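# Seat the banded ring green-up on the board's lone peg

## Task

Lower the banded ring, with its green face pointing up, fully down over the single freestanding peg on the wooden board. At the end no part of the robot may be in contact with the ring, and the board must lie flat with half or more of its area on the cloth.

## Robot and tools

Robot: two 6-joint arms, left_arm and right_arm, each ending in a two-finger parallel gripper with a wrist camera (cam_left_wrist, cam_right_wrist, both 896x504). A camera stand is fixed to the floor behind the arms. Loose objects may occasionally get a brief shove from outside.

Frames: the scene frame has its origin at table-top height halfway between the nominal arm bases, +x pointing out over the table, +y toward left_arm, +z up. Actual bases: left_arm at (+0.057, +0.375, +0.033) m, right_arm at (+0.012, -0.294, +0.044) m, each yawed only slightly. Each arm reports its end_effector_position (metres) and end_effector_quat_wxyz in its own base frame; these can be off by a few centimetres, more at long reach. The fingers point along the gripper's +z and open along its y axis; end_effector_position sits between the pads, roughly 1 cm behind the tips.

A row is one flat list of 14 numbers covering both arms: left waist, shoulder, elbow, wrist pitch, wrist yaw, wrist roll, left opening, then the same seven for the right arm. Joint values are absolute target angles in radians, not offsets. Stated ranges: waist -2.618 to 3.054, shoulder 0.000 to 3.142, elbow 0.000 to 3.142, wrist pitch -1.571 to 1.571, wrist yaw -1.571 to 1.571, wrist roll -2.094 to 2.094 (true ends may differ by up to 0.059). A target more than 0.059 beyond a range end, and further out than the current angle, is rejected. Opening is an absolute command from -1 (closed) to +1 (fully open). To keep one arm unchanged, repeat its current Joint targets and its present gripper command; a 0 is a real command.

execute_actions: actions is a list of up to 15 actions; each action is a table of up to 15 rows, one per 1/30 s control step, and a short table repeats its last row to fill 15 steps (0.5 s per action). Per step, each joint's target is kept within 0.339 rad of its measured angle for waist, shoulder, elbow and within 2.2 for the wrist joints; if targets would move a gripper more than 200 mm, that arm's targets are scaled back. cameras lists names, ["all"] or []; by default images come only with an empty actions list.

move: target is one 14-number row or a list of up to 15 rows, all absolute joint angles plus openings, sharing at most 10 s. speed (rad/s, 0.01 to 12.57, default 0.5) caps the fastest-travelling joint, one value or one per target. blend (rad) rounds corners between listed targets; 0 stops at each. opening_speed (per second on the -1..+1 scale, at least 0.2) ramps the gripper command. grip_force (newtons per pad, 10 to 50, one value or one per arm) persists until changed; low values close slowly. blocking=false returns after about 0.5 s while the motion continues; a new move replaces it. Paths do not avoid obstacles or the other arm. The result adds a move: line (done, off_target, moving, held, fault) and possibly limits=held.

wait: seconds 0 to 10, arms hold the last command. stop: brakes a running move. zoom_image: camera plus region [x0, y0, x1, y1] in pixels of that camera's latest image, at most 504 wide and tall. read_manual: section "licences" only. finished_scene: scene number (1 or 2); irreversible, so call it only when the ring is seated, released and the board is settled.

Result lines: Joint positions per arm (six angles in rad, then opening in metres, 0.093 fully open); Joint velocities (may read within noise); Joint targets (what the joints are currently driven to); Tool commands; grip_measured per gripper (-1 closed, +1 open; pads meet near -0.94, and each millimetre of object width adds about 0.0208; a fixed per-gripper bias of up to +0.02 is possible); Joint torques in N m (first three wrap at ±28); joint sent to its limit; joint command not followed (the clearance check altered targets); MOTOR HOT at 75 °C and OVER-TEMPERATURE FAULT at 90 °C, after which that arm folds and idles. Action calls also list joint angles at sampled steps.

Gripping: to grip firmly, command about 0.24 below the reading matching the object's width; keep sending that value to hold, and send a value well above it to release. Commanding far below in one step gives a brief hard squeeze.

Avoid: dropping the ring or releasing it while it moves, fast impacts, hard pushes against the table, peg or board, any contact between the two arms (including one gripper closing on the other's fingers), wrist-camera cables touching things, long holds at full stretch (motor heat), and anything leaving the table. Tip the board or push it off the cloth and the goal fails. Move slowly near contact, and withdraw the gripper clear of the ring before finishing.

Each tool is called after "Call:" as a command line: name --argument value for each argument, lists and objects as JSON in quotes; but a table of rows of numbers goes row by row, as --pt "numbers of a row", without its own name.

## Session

Call:
move --target '[-0.6,1.3,1.0,-0.6,0,0,1,0.5,1.3,1.0,-0.6,0,0,1]' --speed 1 --cameras '["all"]'

Scene clock: 2.27 s.
left_arm: end_effector_position=(+0.2908, -0.1958, +0.1502) grip_measured=+1.000 end_effector_quat_wxyz=(+0.304, +0.273, +0.908, -0.091) | right_arm: end_effector_position=(+0.3025, +0.1616, +0.1394) grip_measured=+1.000 end_effector_quat_wxyz=(+0.289, -0.230, +0.927, +0.068)
Joint positions: left_arm=[-0.596 1.317 0.977 -0.585 -0.007 -0.009 0.093] | right_arm=[0.497 1.322 0.962 -0.607 0.012 0.007 0.093]
Joint torques (N m): left_arm=[-0.24 -5.86 8.65 1.71 -0.02 0.11] | right_arm=[0.42 -6.11 11.55 1.49 -0.14 0.04]
Heat: left arm: 30 °C; right arm: 29 °C.
Joint targets: left_arm=[-0.600 1.300 1.000 -0.600 0.000 0.000] | right_arm=[0.500 1.300 1.000 -0.600 0.000 0.000]
move: off_target (right_arm); right_arm: the elbow is farthest, 0.038 rad from its target

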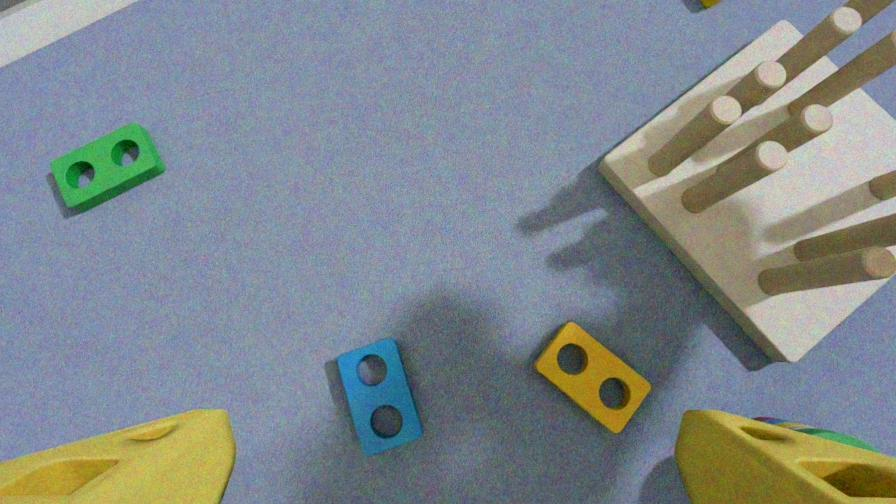

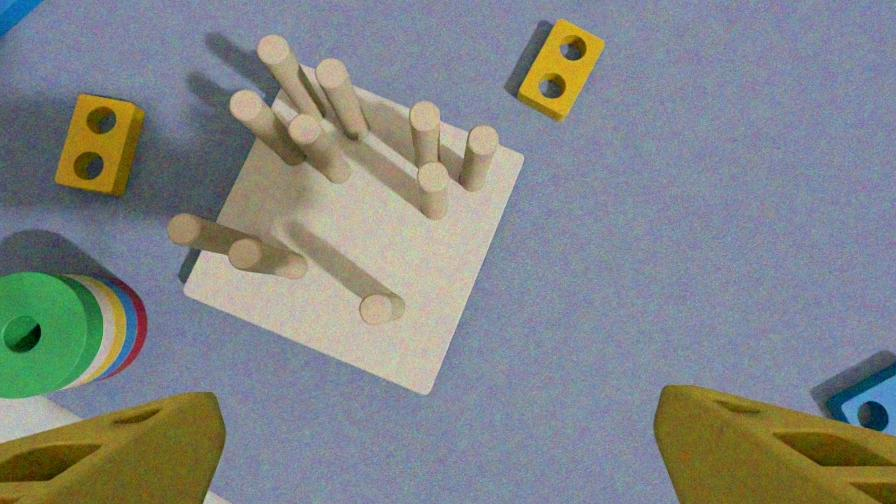

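Call:
move --target '[0.0,0.9,0.7,-0.5,0,0,1,0.6,1.5,1.25,-0.9,0,0,1]' --speed 1

Call:
move --target '[0.0,0.9,0.7,-0.5,0,0,1,1.0,2.128,1.92,-1.348,0,0,1]' --speed 0.8 --cameras '["cam_right_wrist"]'

Scene clock: 4.20 s.
left_arm: end_effector_position=(+0.2920, -0.0012, +0.1715) grip_measured=+1.000 end_effector_quat_wxyz=(+0.412, -0.002, +0.911, -0.002) | right_arm: end_effector_position=(+0.2841, +0.1905, +0.1414) grip_measured=+1.000 end_effector_quat_wxyz=(+0.184, -0.284, +0.939, +0.052)
Joint positions: left_arm=[-0.005 0.91 0.708 -0.519 -0.001 -0.008 0.093] | right_arm=[0.596 1.491 1.208 -0.903 0.01 0.007 0.093]
Joint torques (N m): left_arm=[0.61 -2.15 6.46 2.38 -0.05 0.1] | right_arm=[0.5 -4.55 11.58 1.07 -0.12 0.03]
Heat: left arm: 30 °C; right arm: 30 °C.
Joint targets: left_arm=[0.000 0.900 0.700 -0.500 0.000 0.000] | right_arm=[0.600 1.500 1.250 -0.900 0.000 0.000]
move: off_target (right_arm); right_arm: the elbow is farthest, 0.042 rad from its target

Scene clock: 5.87 s.
left_arm: end_effector_position=(+0.2920, -0.0012, +0.1715) grip_measured=+1.000 end_effector_quat_wxyz=(+0.412, -0.002, +0.911, -0.002) | right_arm: end_effector_position=(+0.2194, +0.3435, +0.0962) grip_measured=+1.000 end_effector_quat_wxyz=(-0.004, -0.479, +0.878, -0.005)
Joint positions: left_arm=[-0.005 0.91 0.708 -0.519 -0.001 -0.008 0.093] | right_arm=[1.005 2.122 1.883 -1.343 0.006 0.006 0.093]
Joint torques (N m): left_arm=[0.65 -2.26 6.61 2.38 -0.06 0.11] | right_arm=[-0.36 -9.13 10.37 0.21 -0.07 0.04]
Heat: left arm: 30 °C; right arm: 30 °C.
Joint targets: left_arm=[0.000 0.900 0.700 -0.500 0.000 0.000] | right_arm=[1.000 2.128 1.920 -1.348 0.000 0.000]
move: off_target (right_arm); right_arm: the elbow is farthest, 0.037 rad from its target
Images, in order (width x height): cam_right_wrist 896x504.

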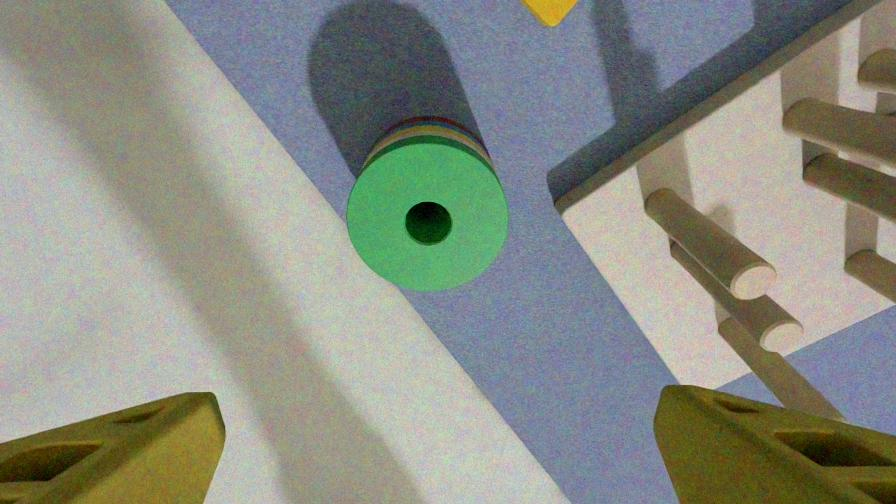

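Call:
move --target '[0.0,0.9,0.7,-0.5,0,0,1,1.021,2.187,1.758,-1.143,0,0,0.52]' --speed 0.6 --cameras '["cam_right_wrist"]'

Scene clock: 7.57 s.
left_arm: end_effector_position=(+0.2920, -0.0012, +0.1715) grip_measured=+1.000 end_effector_quat_wxyz=(+0.412, -0.002, +0.911, -0.002) | right_arm: end_effector_position=(+0.2212, +0.3549, +0.0409) grip_measured=+0.521 end_effector_quat_wxyz=(-0.003, -0.484, +0.875, -0.005)
Joint positions: left_arm=[-0.005 0.91 0.708 -0.519 -0.001 -0.008 0.093] | right_arm=[1.016 2.186 1.763 -1.157 0.006 0.006 0.07]
Joint torques (N m): left_arm=[0.58 -2.35 6.6 2.43 -0.05 0.11] | right_arm=[0.7 -9.92 6.17 0.43 -0.07 0.05]
Heat: left arm: 30 °C; right arm: 31 °C.
Joint targets: left_arm=[0.000 0.900 0.700 -0.500 0.000 0.000] | right_arm=[1.021 2.187 1.758 -1.143 0.000 0.000]
move: done
Images, in order (width x height): cam_right_wrist 896x504.

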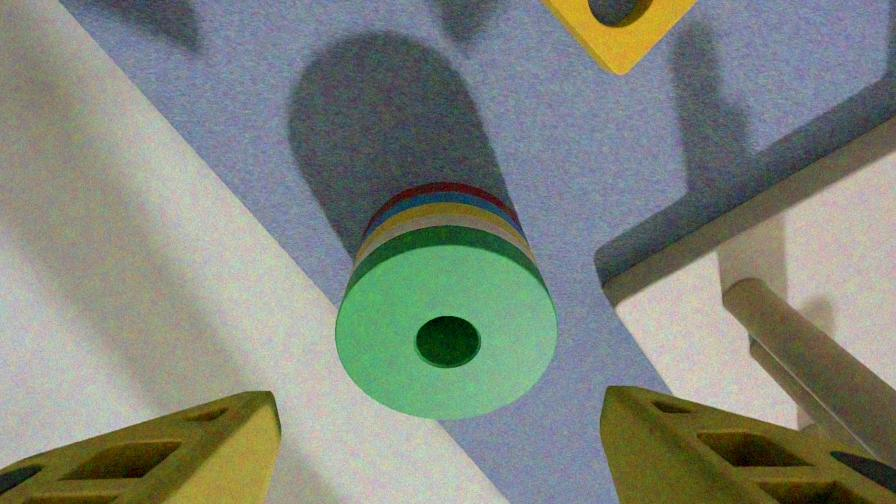

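Call:
move --target '[0.0,0.9,0.7,-0.5,0,0,1,1.018,2.233,1.642,-0.979,0,0,0.52]' --speed 0.4 --cameras '["cam_right_wrist"]'

Scene clock: 9.10 s.
left_arm: end_effector_position=(+0.2920, -0.0012, +0.1715) grip_measured=+1.000 end_effector_quat_wxyz=(+0.412, -0.002, +0.911, -0.002) | right_arm: end_effector_position=(+0.2215, +0.3555, -0.0031) grip_measured=+0.521 end_effector_quat_wxyz=(+0.001, -0.484, +0.875, -0.003)
Joint positions: left_arm=[-0.005 0.91 0.708 -0.519 -0.001 -0.008 0.093] | right_arm=[1.016 2.227 1.649 -0.994 0.006 0.006 0.07]
Joint torques (N m): left_arm=[0.62 -2.5 6.67 2.44 0.02 0.12] | right_arm=[0.32 -9.58 5.75 0.45 -0.07 0.05]
Heat: left arm: 30 °C; right arm: 31 °C.
Joint targets: left_arm=[0.000 0.900 0.700 -0.500 0.000 0.000] | right_arm=[1.018 2.233 1.642 -0.979 0.000 0.000]
move: done
Images, in order (width x height): cam_right_wrist 896x504.

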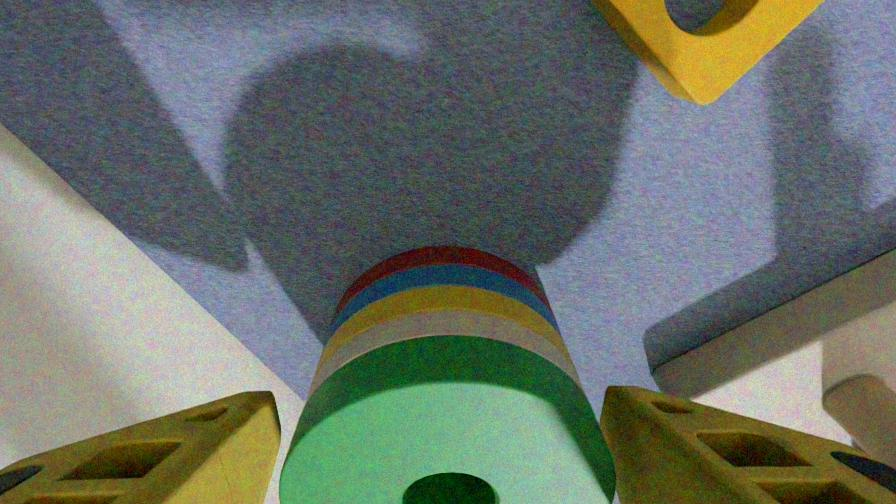

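Call:
move --target '[0.0,0.9,0.7,-0.5,0,0,1,1.012,2.233,1.642,-0.979,0,0,-0.15]' --opening_speed 0.4 --cameras '["cam_right_wrist"]'

Scene clock: 11.30 s.
left_arm: end_effector_position=(+0.2920, -0.0012, +0.1715) grip_measured=+1.000 end_effector_quat_wxyz=(+0.412, -0.002, +0.911, -0.002) | right_arm: end_effector_position=(+0.2216, +0.3557, -0.0031) grip_measured=+0.148 end_effector_quat_wxyz=(+0.002, -0.484, +0.875, -0.002)
Joint positions: left_arm=[-0.005 0.91 0.708 -0.519 -0.001 -0.008 0.093] | right_arm=[1.016 2.227 1.649 -0.993 0.006 0.006 0.052]
Joint torques (N m): left_arm=[0.68 -2.45 6.65 2.43 -0.08 0.1] | right_arm=[-0.28 -9.55 5.79 0.44 -0.07 0.04]
Heat: left arm: 31 °C; right arm: 32 °C.
Joint targets: left_arm=[0.000 0.900 0.700 -0.500 0.000 0.000] | right_arm=[1.012 2.233 1.642 -0.979 0.000 0.000]
move: done
Images, in order (width x height): cam_right_wrist 896x504.

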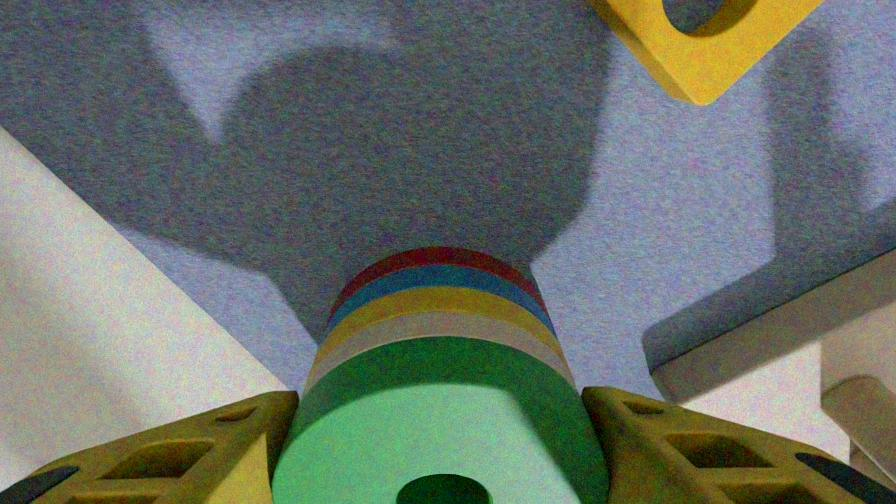

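Call:
move --pt "0.0 0.9 0.7 -0.5 0 0 1 1.012 2.187 1.79 -1.16 0 0 -0.15" --pt "0.0 0.9 0.7 -0.5 0 0 1 1.012 2.085 1.92 -1.385 0 0 -0.15" --pt "0.0 0.9 0.7 -0.5 0 0 1 0.57 1.82 1.511 -1.245 0 0 -0.15" --pt "-1.043 1.236 0.366 0.47 0 0 1 0.57 1.82 1.511 -1.245 0 0 -0.15" --speed '[0.4,0.4,0.5,0.7]' --blend 0.04 --cameras '["all"]'

Scene clock: 16.37 s.
left_arm: end_effector_position=(+0.1823, -0.3098, +0.1203) grip_measured=+1.000 end_effector_quat_wxyz=(+0.476, +0.412, +0.727, -0.274) | right_arm: end_effector_position=(+0.2876, +0.1819, +0.0976) grip_measured=+0.141 end_effector_quat_wxyz=(-0.014, -0.276, +0.961, -0.006)
Joint positions: left_arm=[-1.039 1.227 0.371 0.448 0 -0.008 0.093] | right_arm=[0.565 1.866 1.521 -1.257 0.003 0.006 0.052]
Joint torques (N m): left_arm=[-0.28 -2.25 5.91 2.77 -0.05 0.08] | right_arm=[0.58 -11.48 5.68 0.35 -0.04 0.05]
Heat: left arm: 31 °C; right arm: 34 °C.
Joint targets: left_arm=[-1.043 1.236 0.366 0.470 0.000 0.000] | right_arm=[0.570 1.820 1.511 -1.245 0.000 0.000]
move: off_target (right_arm); right_arm: the shoulder is farthest, 0.046 rad from its target

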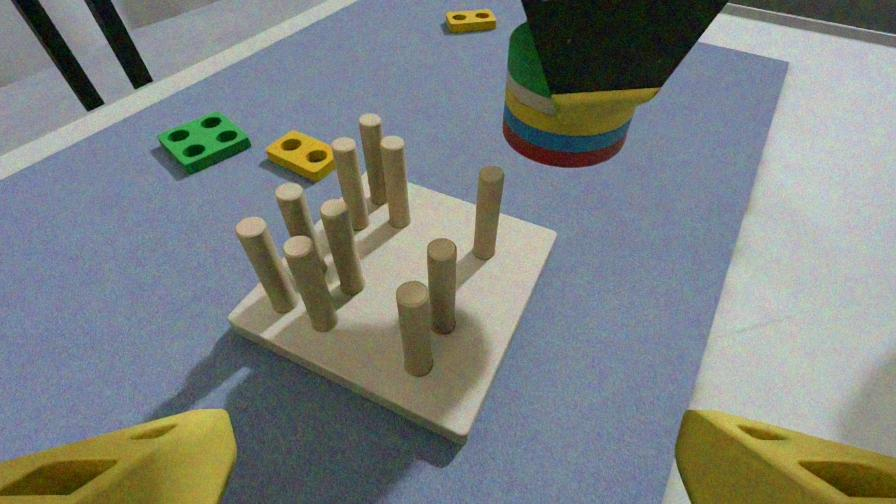

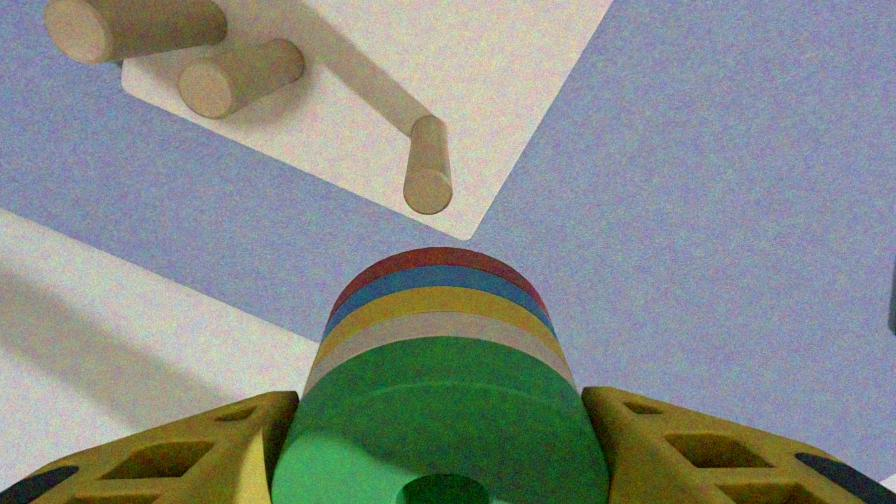

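Call:
move --target '[-1.043,1.236,0.366,0.47,0,0,1,0.58,1.997,1.72,-1.276,0,0,-0.15]' --speed 0.3 --cameras '["all"]'

Scene clock: 18.00 s.
left_arm: end_effector_position=(+0.1824, -0.3099, +0.1204) grip_measured=+1.000 end_effector_quat_wxyz=(+0.476, +0.412, +0.727, -0.274) | right_arm: end_effector_position=(+0.3166, +0.2042, +0.0953) grip_measured=+0.141 end_effector_quat_wxyz=(-0.003, -0.280, +0.960, -0.002)
Joint positions: left_arm=[-1.039 1.227 0.371 0.449 0 -0.008 0.093] | right_arm=[0.574 1.988 1.68 -1.271 0.003 0.006 0.052]
Joint torques (N m): left_arm=[-0.16 -2.51 6.16 2.76 -0.07 0.1] | right_arm=[0.72 -7.94 10.61 0.22 -0.04 0.05]
Heat: left arm: 31 °C; right arm: 35 °C.
Joint targets: left_arm=[-1.043 1.236 0.366 0.470 0.000 0.000] | right_arm=[0.580 1.997 1.720 -1.276 0.000 0.000]
move: off_target (right_arm); right_arm: the elbow is farthest, 0.040 rad from its target

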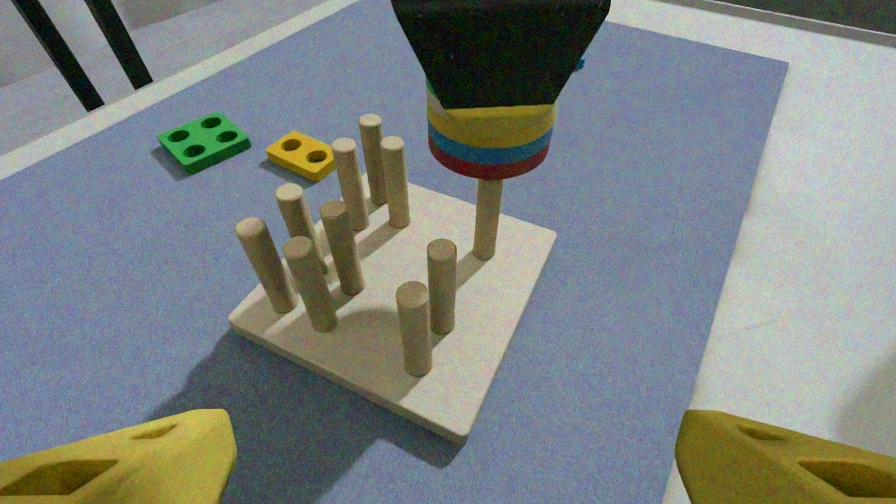

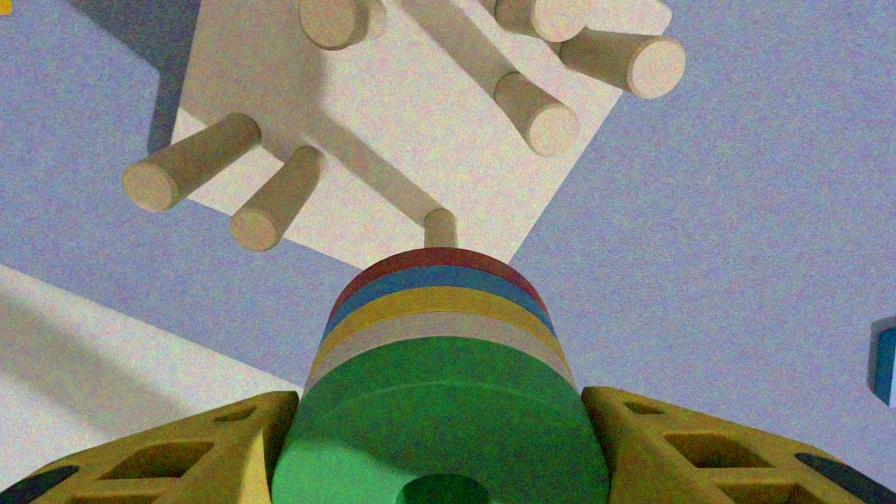

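Call:
move --target '[-1.043,1.236,0.366,0.47,0,0,1,0.58,2.006,1.542,-1.110,0,0,-0.15]' --speed 0.15 --cameras '["all"]'

Scene clock: 19.90 s.
left_arm: end_effector_position=(+0.1824, -0.3099, +0.1204) grip_measured=+1.000 end_effector_quat_wxyz=(+0.476, +0.412, +0.727, -0.274) | right_arm: end_effector_position=(+0.3170, +0.2045, +0.0711) grip_measured=+0.140 end_effector_quat_wxyz=(+0.003, -0.280, +0.960, +0.000)
Joint positions: left_arm=[-1.039 1.227 0.371 0.449 0 -0.008 0.093] | right_arm=[0.574 1.988 1.583 -1.16 0.003 0.006 0.052]
Joint torques (N m): left_arm=[-0.38 -2.54 5.94 2.76 -0.05 0.12] | right_arm=[0.68 -7.08 2.8 0.87 -0.03 0.05]
Heat: left arm: 31 °C; right arm: 35 °C.
Joint targets: left_arm=[-1.043 1.236 0.366 0.470 0.000 0.000] | right_arm=[0.580 2.006 1.542 -1.110 0.000 0.000]
move: off_target (right_arm); right_arm: the wrist pitch is farthest, 0.050 rad from its target

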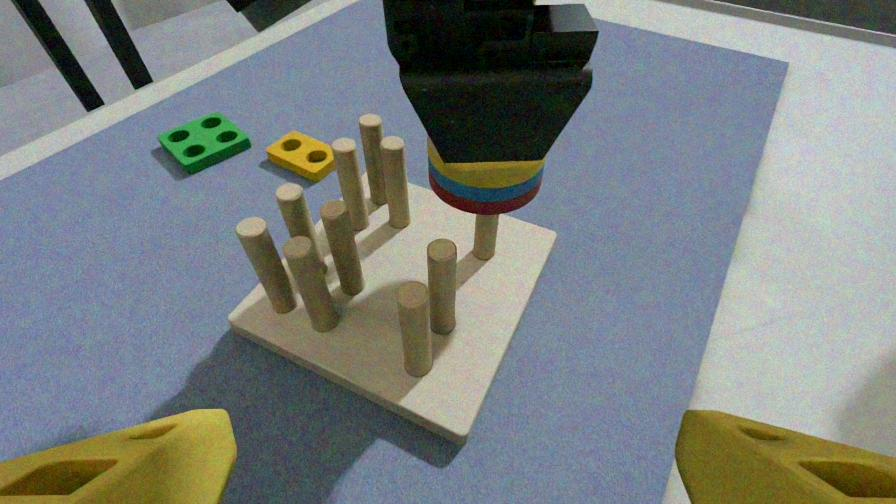

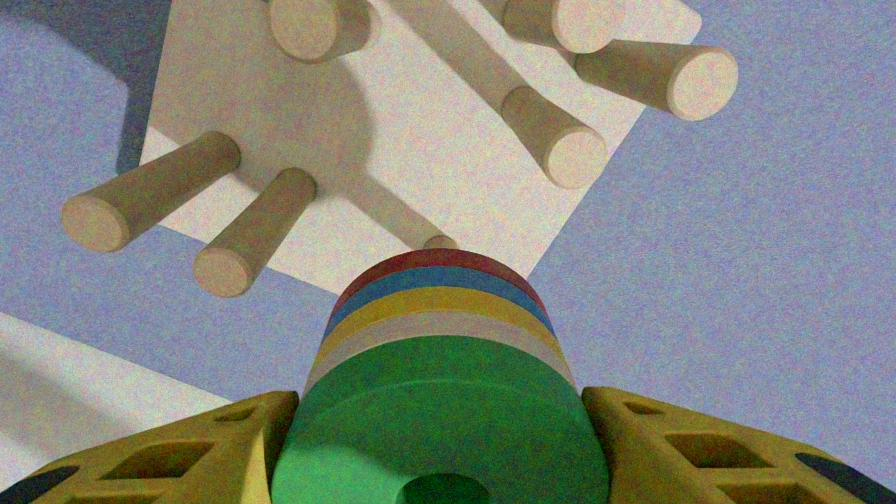

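Call:
zoom_image --camera "cam_left_wrist" --region '[380, 120, 600, 280]'

Call:
zoom_image --camera "cam_right_wrist" --region '[300, 200, 600, 504]'

Scaled by 2.291 from the camera's 896x504 image, which has a finer 1280x720 frame.

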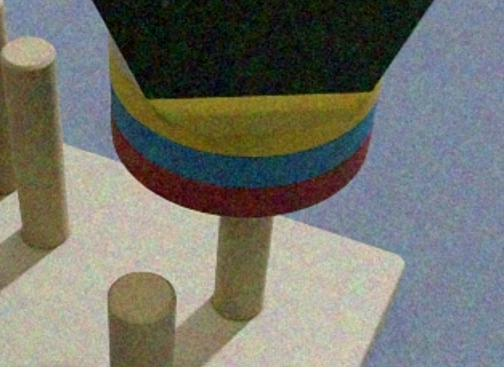

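Scaled by 1.658 from the camera's 896x504 image, which has a finer 1280x720 frame.

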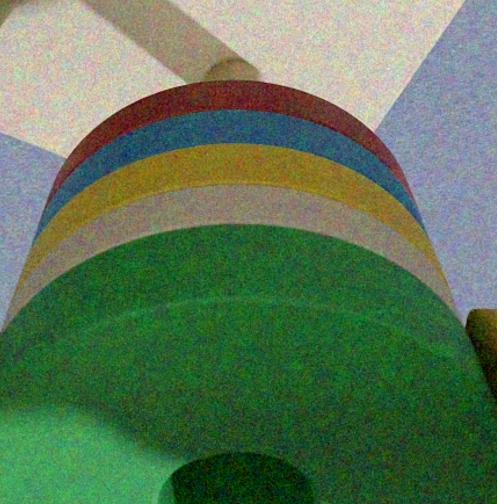

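Call:
move --target '[-1.043,1.236,0.366,0.47,0,0,1,0.58,1.955,1.605,-1.192,0,0,-0.15]' --speed 0.15 --cameras '["all"]'

Scene clock: 21.77 s.
left_arm: end_effector_position=(+0.1824, -0.3099, +0.1204) grip_measured=+1.000 end_effector_quat_wxyz=(+0.476, +0.412, +0.727, -0.274) | right_arm: end_effector_position=(+0.3125, +0.2016, +0.0730) grip_measured=+0.140 end_effector_quat_wxyz=(-0.005, -0.280, +0.960, -0.003)
Joint positions: left_arm=[-1.039 1.227 0.371 0.449 0 -0.008 0.093] | right_arm=[0.574 1.982 1.583 -1.183 0.003 0.006 0.052]
Joint torques (N m): left_arm=[-0.17 -2.55 6.09 2.79 -0.04 0.14] | right_arm=[0.68 -10.89 8.85 0.15 -0.04 0.05]
Heat: left arm: 31 °C; right arm: 35 °C.
Joint targets: left_arm=[-1.043 1.236 0.366 0.470 0.000 0.000] | right_arm=[0.580 1.955 1.605 -1.192 0.000 0.000]
move: done

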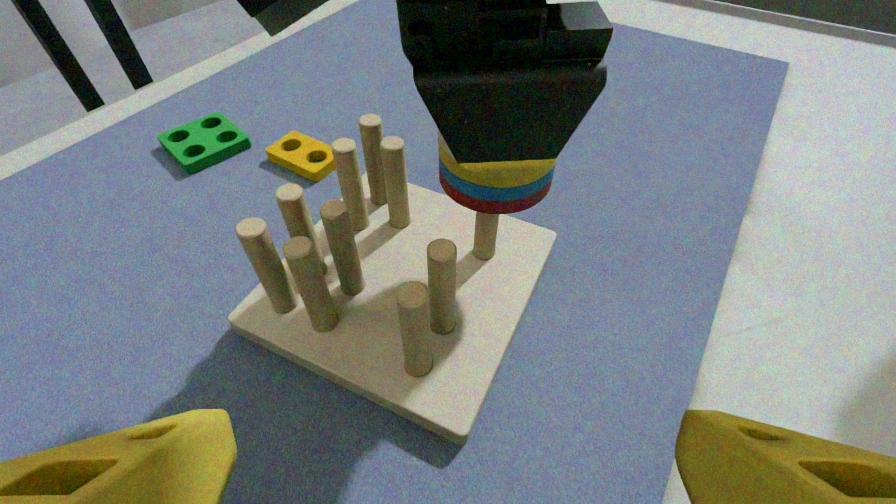

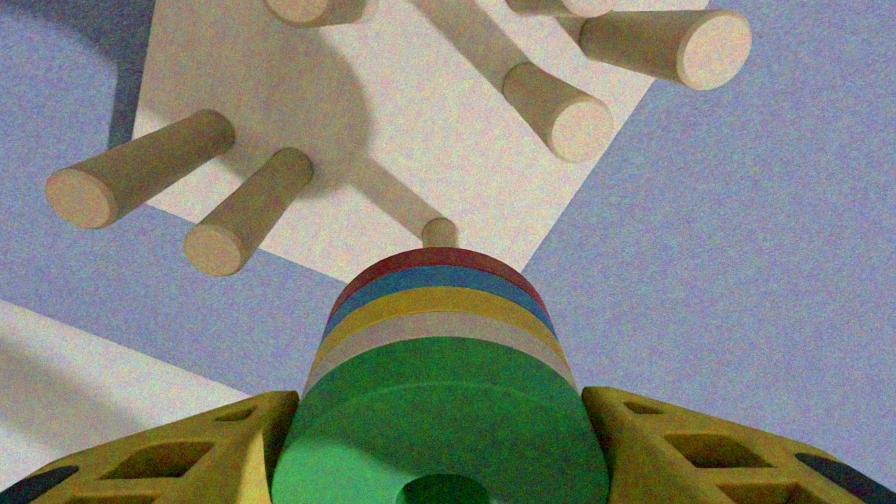

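Call:
move --target '[-1.043,1.236,0.366,0.47,0,0,1,0.58,1.96,1.638,-1.202,0,0,-0.15]' --speed 0.15 --cameras '["all"]'

Call:
zoom_image --camera "cam_left_wrist" --region '[380, 120, 600, 280]'

Scene clock: 23.60 s.
left_arm: end_effector_position=(+0.1824, -0.3099, +0.1204) grip_measured=+1.000 end_effector_quat_wxyz=(+0.476, +0.412, +0.727, -0.274) | right_arm: end_effector_position=(+0.3134, +0.2022, +0.0772) grip_measured=+0.140 end_effector_quat_wxyz=(-0.004, -0.280, +0.960, -0.003)
Joint positions: left_arm=[-1.039 1.227 0.371 0.449 0 -0.008 0.093] | right_arm=[0.574 1.982 1.6 -1.198 0.003 0.006 0.052]
Joint torques (N m): left_arm=[-0.23 -2.56 6.04 2.76 -0.03 0.06] | right_arm=[0.7 -10.48 10.4 0.21 -0.04 0.05]
Heat: left arm: 31 °C; right arm: 36 °C.
Joint targets: left_arm=[-1.043 1.236 0.366 0.470 0.000 0.000] | right_arm=[0.580 1.960 1.638 -1.202 0.000 0.000]
move: off_target (right_arm); right_arm: the elbow is farthest, 0.038 rad from its target

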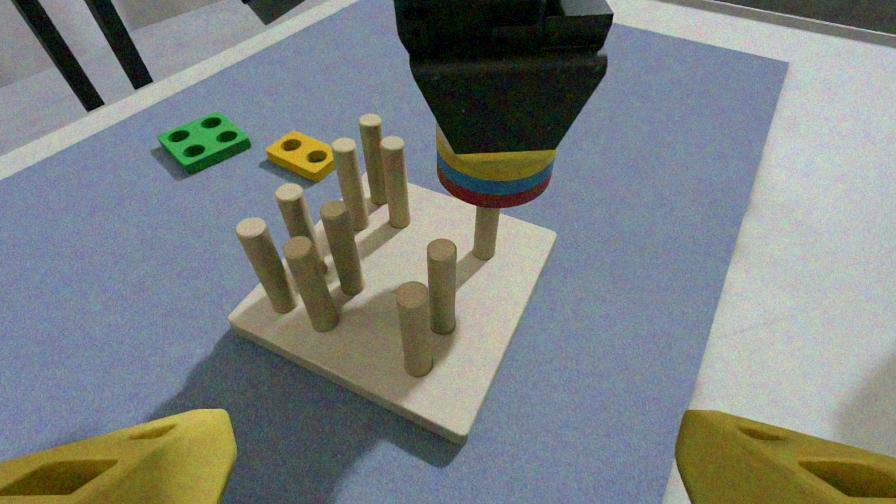

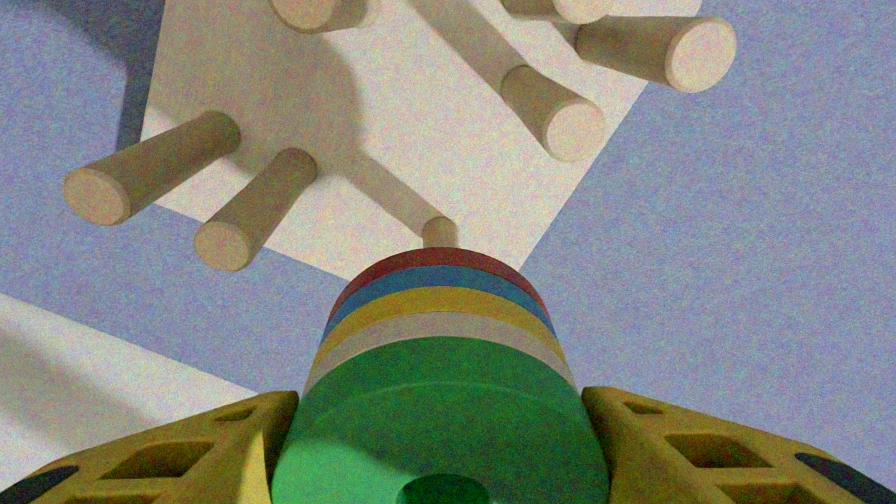

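Scaled by 2.291 from the camera's 896x504 image, which has a finer 1280x720 frame.

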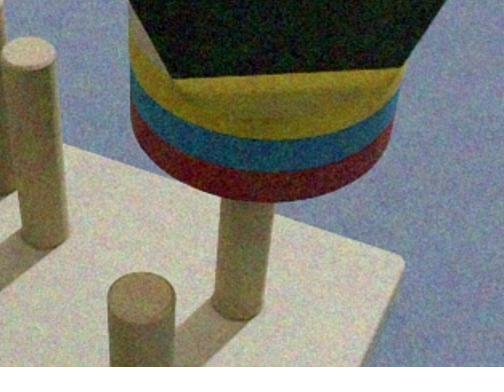

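Call:
move --target '[-1.043,1.236,0.366,0.47,0,0,1,0.58,1.993,1.549,-1.126,0,0,-0.15]' --speed 0.1 --cameras '["all"]'

Call:
zoom_image --camera "cam_left_wrist" --region '[380, 120, 600, 280]'

Scene clock: 25.27 s.
left_arm: end_effector_position=(+0.1824, -0.3099, +0.1205) grip_measured=+1.000 end_effector_quat_wxyz=(+0.476, +0.412, +0.727, -0.275) | right_arm: end_effector_position=(+0.3166, +0.2042, +0.0721) grip_measured=+0.140 end_effector_quat_wxyz=(+0.005, -0.280, +0.960, +0.000)
Joint positions: left_arm=[-1.039 1.227 0.371 0.449 0 -0.008 0.093] | right_arm=[0.574 1.982 1.579 -1.158 0.003 0.006 0.052]
Joint torques (N m): left_arm=[-0.16 -2.41 5.93 2.77 -0.04 0.08] | right_arm=[0.73 -7.73 3.82 0.68 -0.04 0.04]
Heat: left arm: 31 °C; right arm: 37 °C.
Joint targets: left_arm=[-1.043 1.236 0.366 0.470 0.000 0.000] | right_arm=[0.580 1.993 1.549 -1.126 0.000 0.000]
move: done

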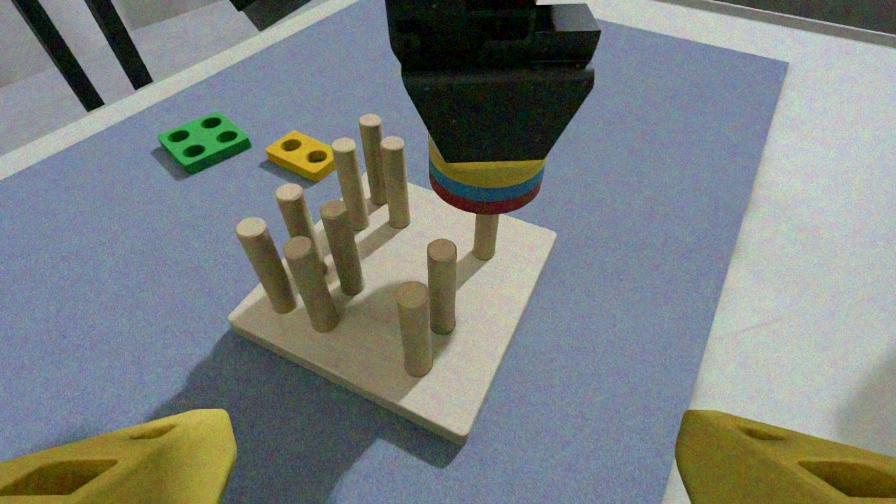

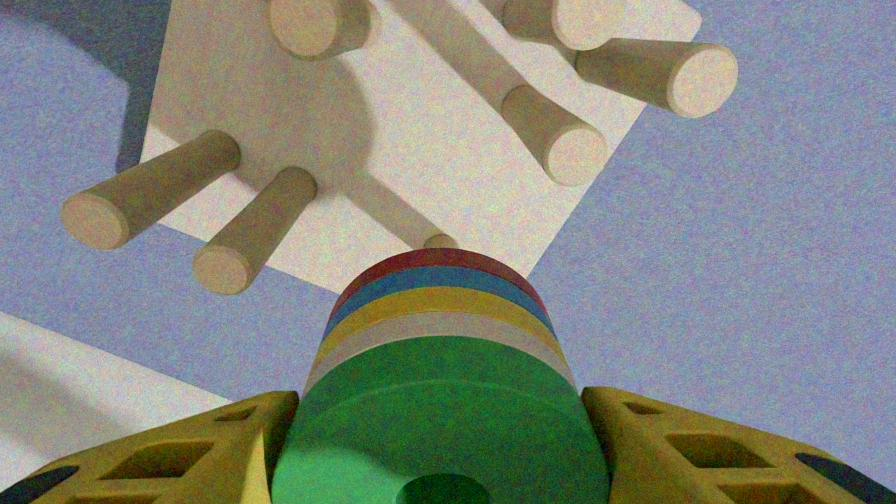

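Scaled by 2.291 from the camera's 896x504 image, which has a finer 1280x720 frame.

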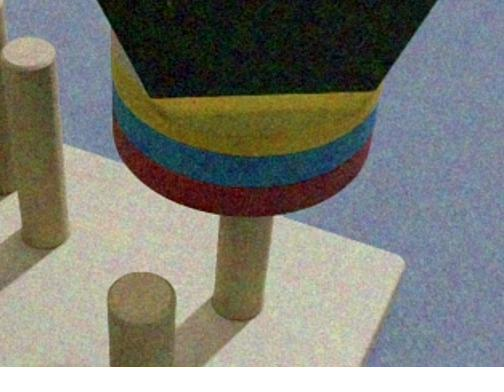

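Call:
move --target '[-1.043,1.236,0.366,0.47,0,0,1,0.562,1.965,1.645,-1.198,0,0,-0.15]' --speed 0.15 --cameras '["all"]'

Call:
zoom_image --camera "cam_left_wrist" --region '[380, 120, 600, 280]'

Scene clock: 27.67 s.
left_arm: end_effector_position=(+0.1824, -0.3099, +0.1205) grip_measured=+1.000 end_effector_quat_wxyz=(+0.476, +0.412, +0.727, -0.275) | right_arm: end_effector_position=(+0.3170, +0.2020, +0.0790) grip_measured=+0.140 end_effector_quat_wxyz=(+0.001, -0.278, +0.961, -0.001)
Joint positions: left_arm=[-1.039 1.227 0.371 0.449 0 -0.008 0.093] | right_arm=[0.568 1.982 1.607 -1.194 0.003 0.006 0.052]
Joint torques (N m): left_arm=[-0.13 -2.3 5.81 2.73 -0.04 0.11] | right_arm=[-0.5 -10.09 10.4 0.25 -0.04 0.04]
Heat: left arm: 32 °C; right arm: 37 °C.
Joint targets: left_arm=[-1.043 1.236 0.366 0.470 0.000 0.000] | right_arm=[0.562 1.965 1.645 -1.198 0.000 0.000]
move: off_target (right_arm); right_arm: the elbow is farthest, 0.038 rad from its target

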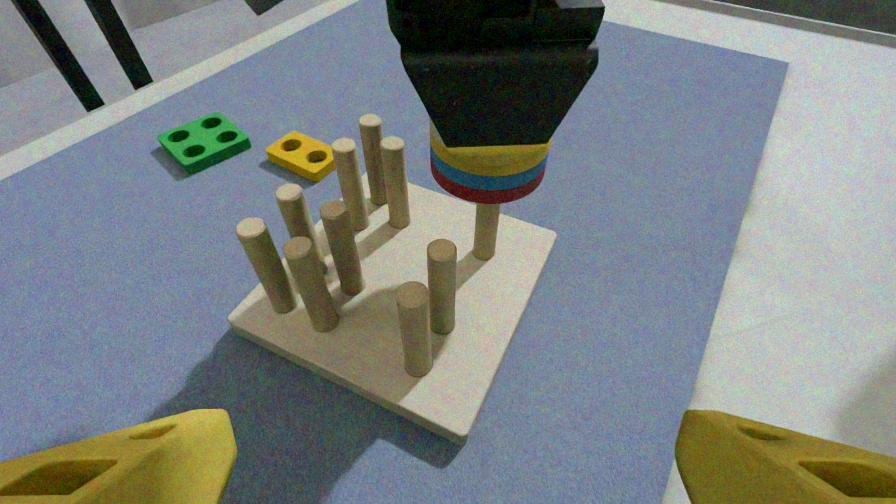

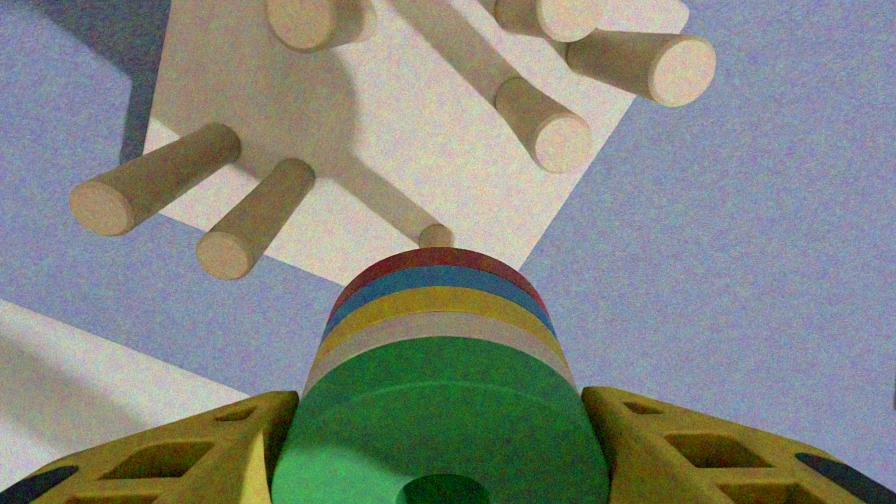

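Scaled by 2.291 from the camera's 896x504 image, which has a finer 1280x720 frame.

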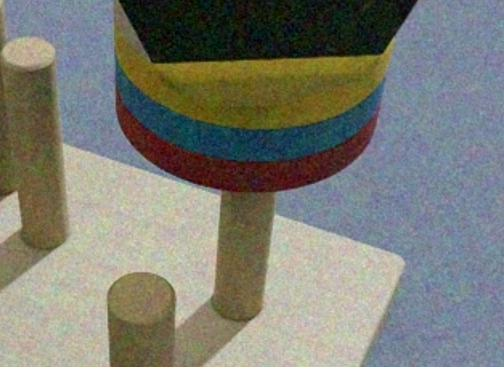

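Call:
move --pt "-1.043 1.236 0.366 0.47 0 0 1 0.583 1.975 1.74 -1.32 0 0 -0.15" --pt "-1.043 1.236 0.366 0.47 0 0 1 0.583 1.975 1.605 -1.197 0 0 -0.15" --speed 0.2 --cameras '["all"]'

Call:
zoom_image --camera "cam_left_wrist" --region '[380, 120, 600, 280]'

Scene clock: 30.83 s.
left_arm: end_effector_position=(+0.1824, -0.3099, +0.1205) grip_measured=+1.000 end_effector_quat_wxyz=(+0.476, +0.412, +0.727, -0.275) | right_arm: end_effector_position=(+0.3134, +0.2039, +0.0808) grip_measured=+0.140 end_effector_quat_wxyz=(-0.003, -0.282, +0.959, -0.002)
Joint positions: left_arm=[-1.039 1.227 0.371 0.449 0 -0.008 0.093] | right_arm=[0.578 1.982 1.614 -1.21 0.003 0.006 0.052]
Joint torques (N m): left_arm=[-0.4 -2.5 6.16 2.78 -0.06 0.1] | right_arm=[0.61 -9.21 5.83 0.41 -0.05 0.04]
Heat: left arm: 32 °C; right arm: 38 °C.
Joint targets: left_arm=[-1.043 1.236 0.366 0.470 0.000 0.000] | right_arm=[0.583 1.975 1.605 -1.197 0.000 0.000]
move: done

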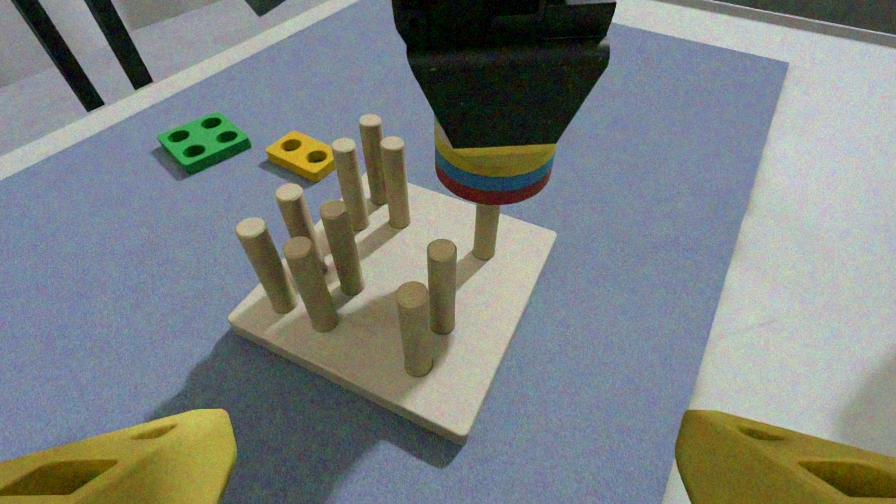

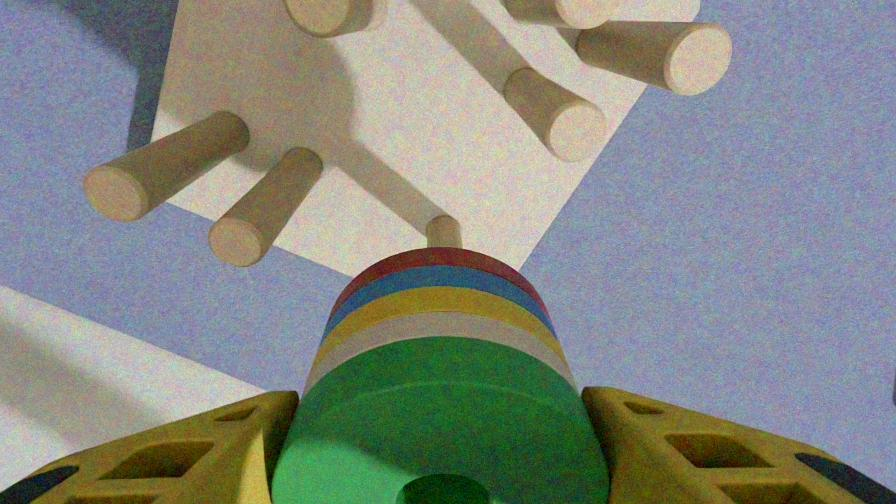

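Scaled by 2.291 from the camera's 896x504 image, which has a finer 1280x720 frame.

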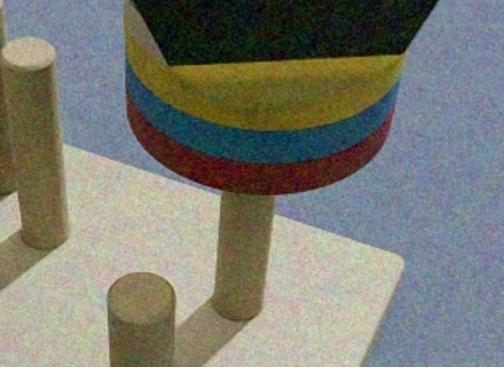

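Call:
move --pt "-1.043 1.236 0.366 0.47 0 0 1 0.577 1.997 1.605 -1.192 0 0 -0.15" --pt "-1.043 1.236 0.366 0.47 0 0 1 0.577 2.004 1.577 -1.152 0 0 -0.15" --speed 0.1 --cameras '["all"]'

Call:
zoom_image --camera "cam_left_wrist" --region '[380, 120, 600, 280]'

Scene clock: 32.70 s.
left_arm: end_effector_position=(+0.1824, -0.3099, +0.1205) grip_measured=+1.000 end_effector_quat_wxyz=(+0.476, +0.412, +0.727, -0.275) | right_arm: end_effector_position=(+0.3143, +0.2040, +0.0706) grip_measured=+0.140 end_effector_quat_wxyz=(-0.003, -0.282, +0.959, -0.003)
Joint positions: left_arm=[-1.039 1.227 0.371 0.449 0 -0.008 0.093] | right_arm=[0.578 1.992 1.586 -1.174 0.005 0.006 0.052]
Joint torques (N m): left_arm=[-0.39 -2.51 6.01 2.73 -0.06 0.15] | right_arm=[0.06 -7.58 5.78 0.51 -0.06 0.04]
Heat: left arm: 32 °C; right arm: 38 °C.
Joint targets: left_arm=[-1.043 1.236 0.366 0.470 0.000 0.000] | right_arm=[0.577 2.004 1.577 -1.152 0.000 0.000]
move: done

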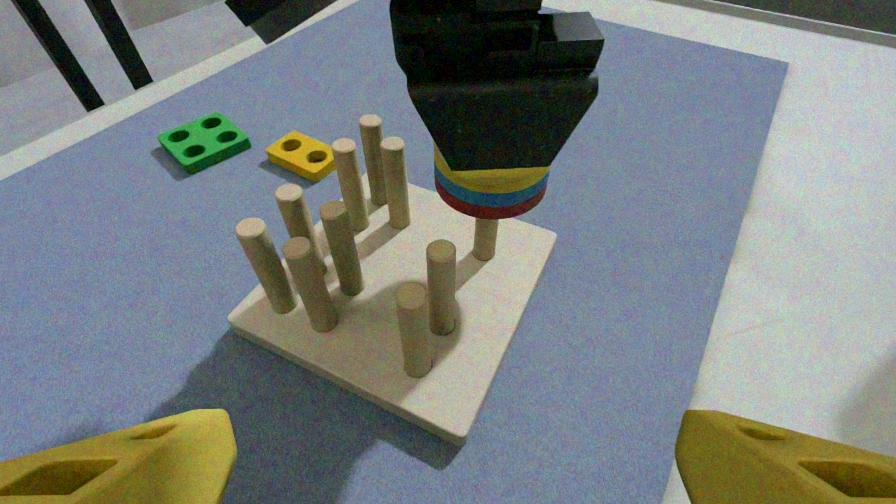

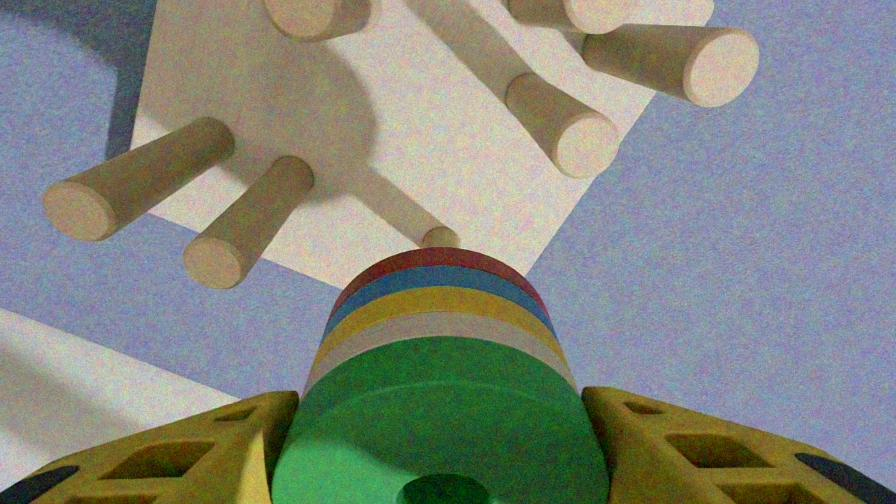

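Scaled by 2.291 from the camera's 896x504 image, which has a finer 1280x720 frame.

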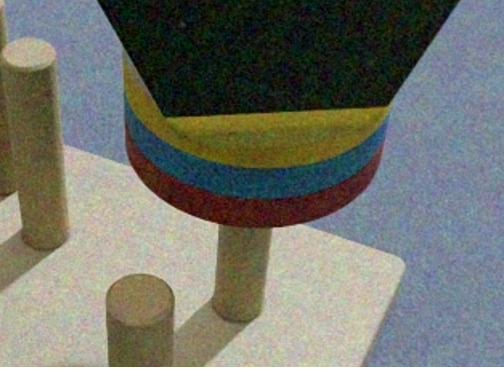

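Call:
move --target '[-1.043,1.236,0.366,0.47,0,0,1,0.577,2.019,1.548,-1.114,0,0,-0.15]' --speed 0.1 --cameras '["all"]'

Call:
zoom_image --camera "cam_left_wrist" --region '[380, 120, 600, 280]'

Scene clock: 33.83 s.
left_arm: end_effector_position=(+0.1824, -0.3099, +0.1205) grip_measured=+1.000 end_effector_quat_wxyz=(+0.476, +0.412, +0.727, -0.275) | right_arm: end_effector_position=(+0.3146, +0.2043, +0.0572) grip_measured=+0.140 end_effector_quat_wxyz=(-0.006, -0.282, +0.959, -0.004)
Joint positions: left_arm=[-1.039 1.227 0.371 0.449 0 -0.008 0.093] | right_arm=[0.578 2.009 1.557 -1.133 0.005 0.006 0.052]
Joint torques (N m): left_arm=[-0.27 -2.59 6.12 2.75 -0.04 0.11] | right_arm=[-0.01 -7.92 5.75 0.47 -0.07 0.05]
Heat: left arm: 32 °C; right arm: 38 °C.
Joint targets: left_arm=[-1.043 1.236 0.366 0.470 0.000 0.000] | right_arm=[0.577 2.019 1.548 -1.114 0.000 0.000]
move: done

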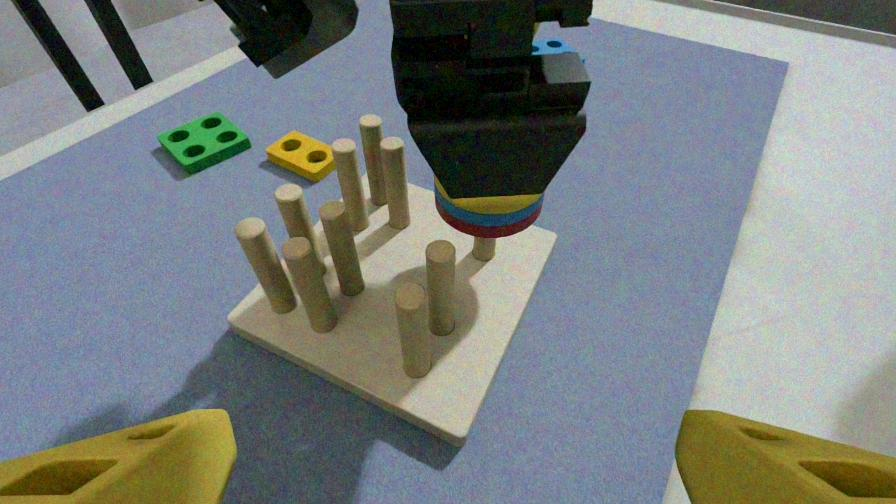

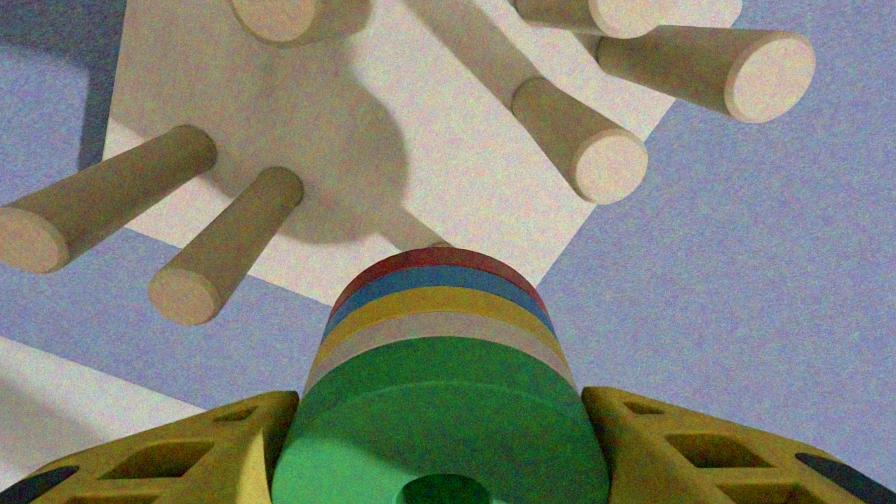

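Scaled by 2.291 from the camera's 896x504 image, which has a finer 1280x720 frame.

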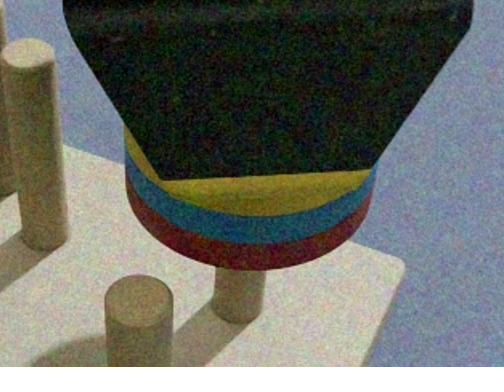

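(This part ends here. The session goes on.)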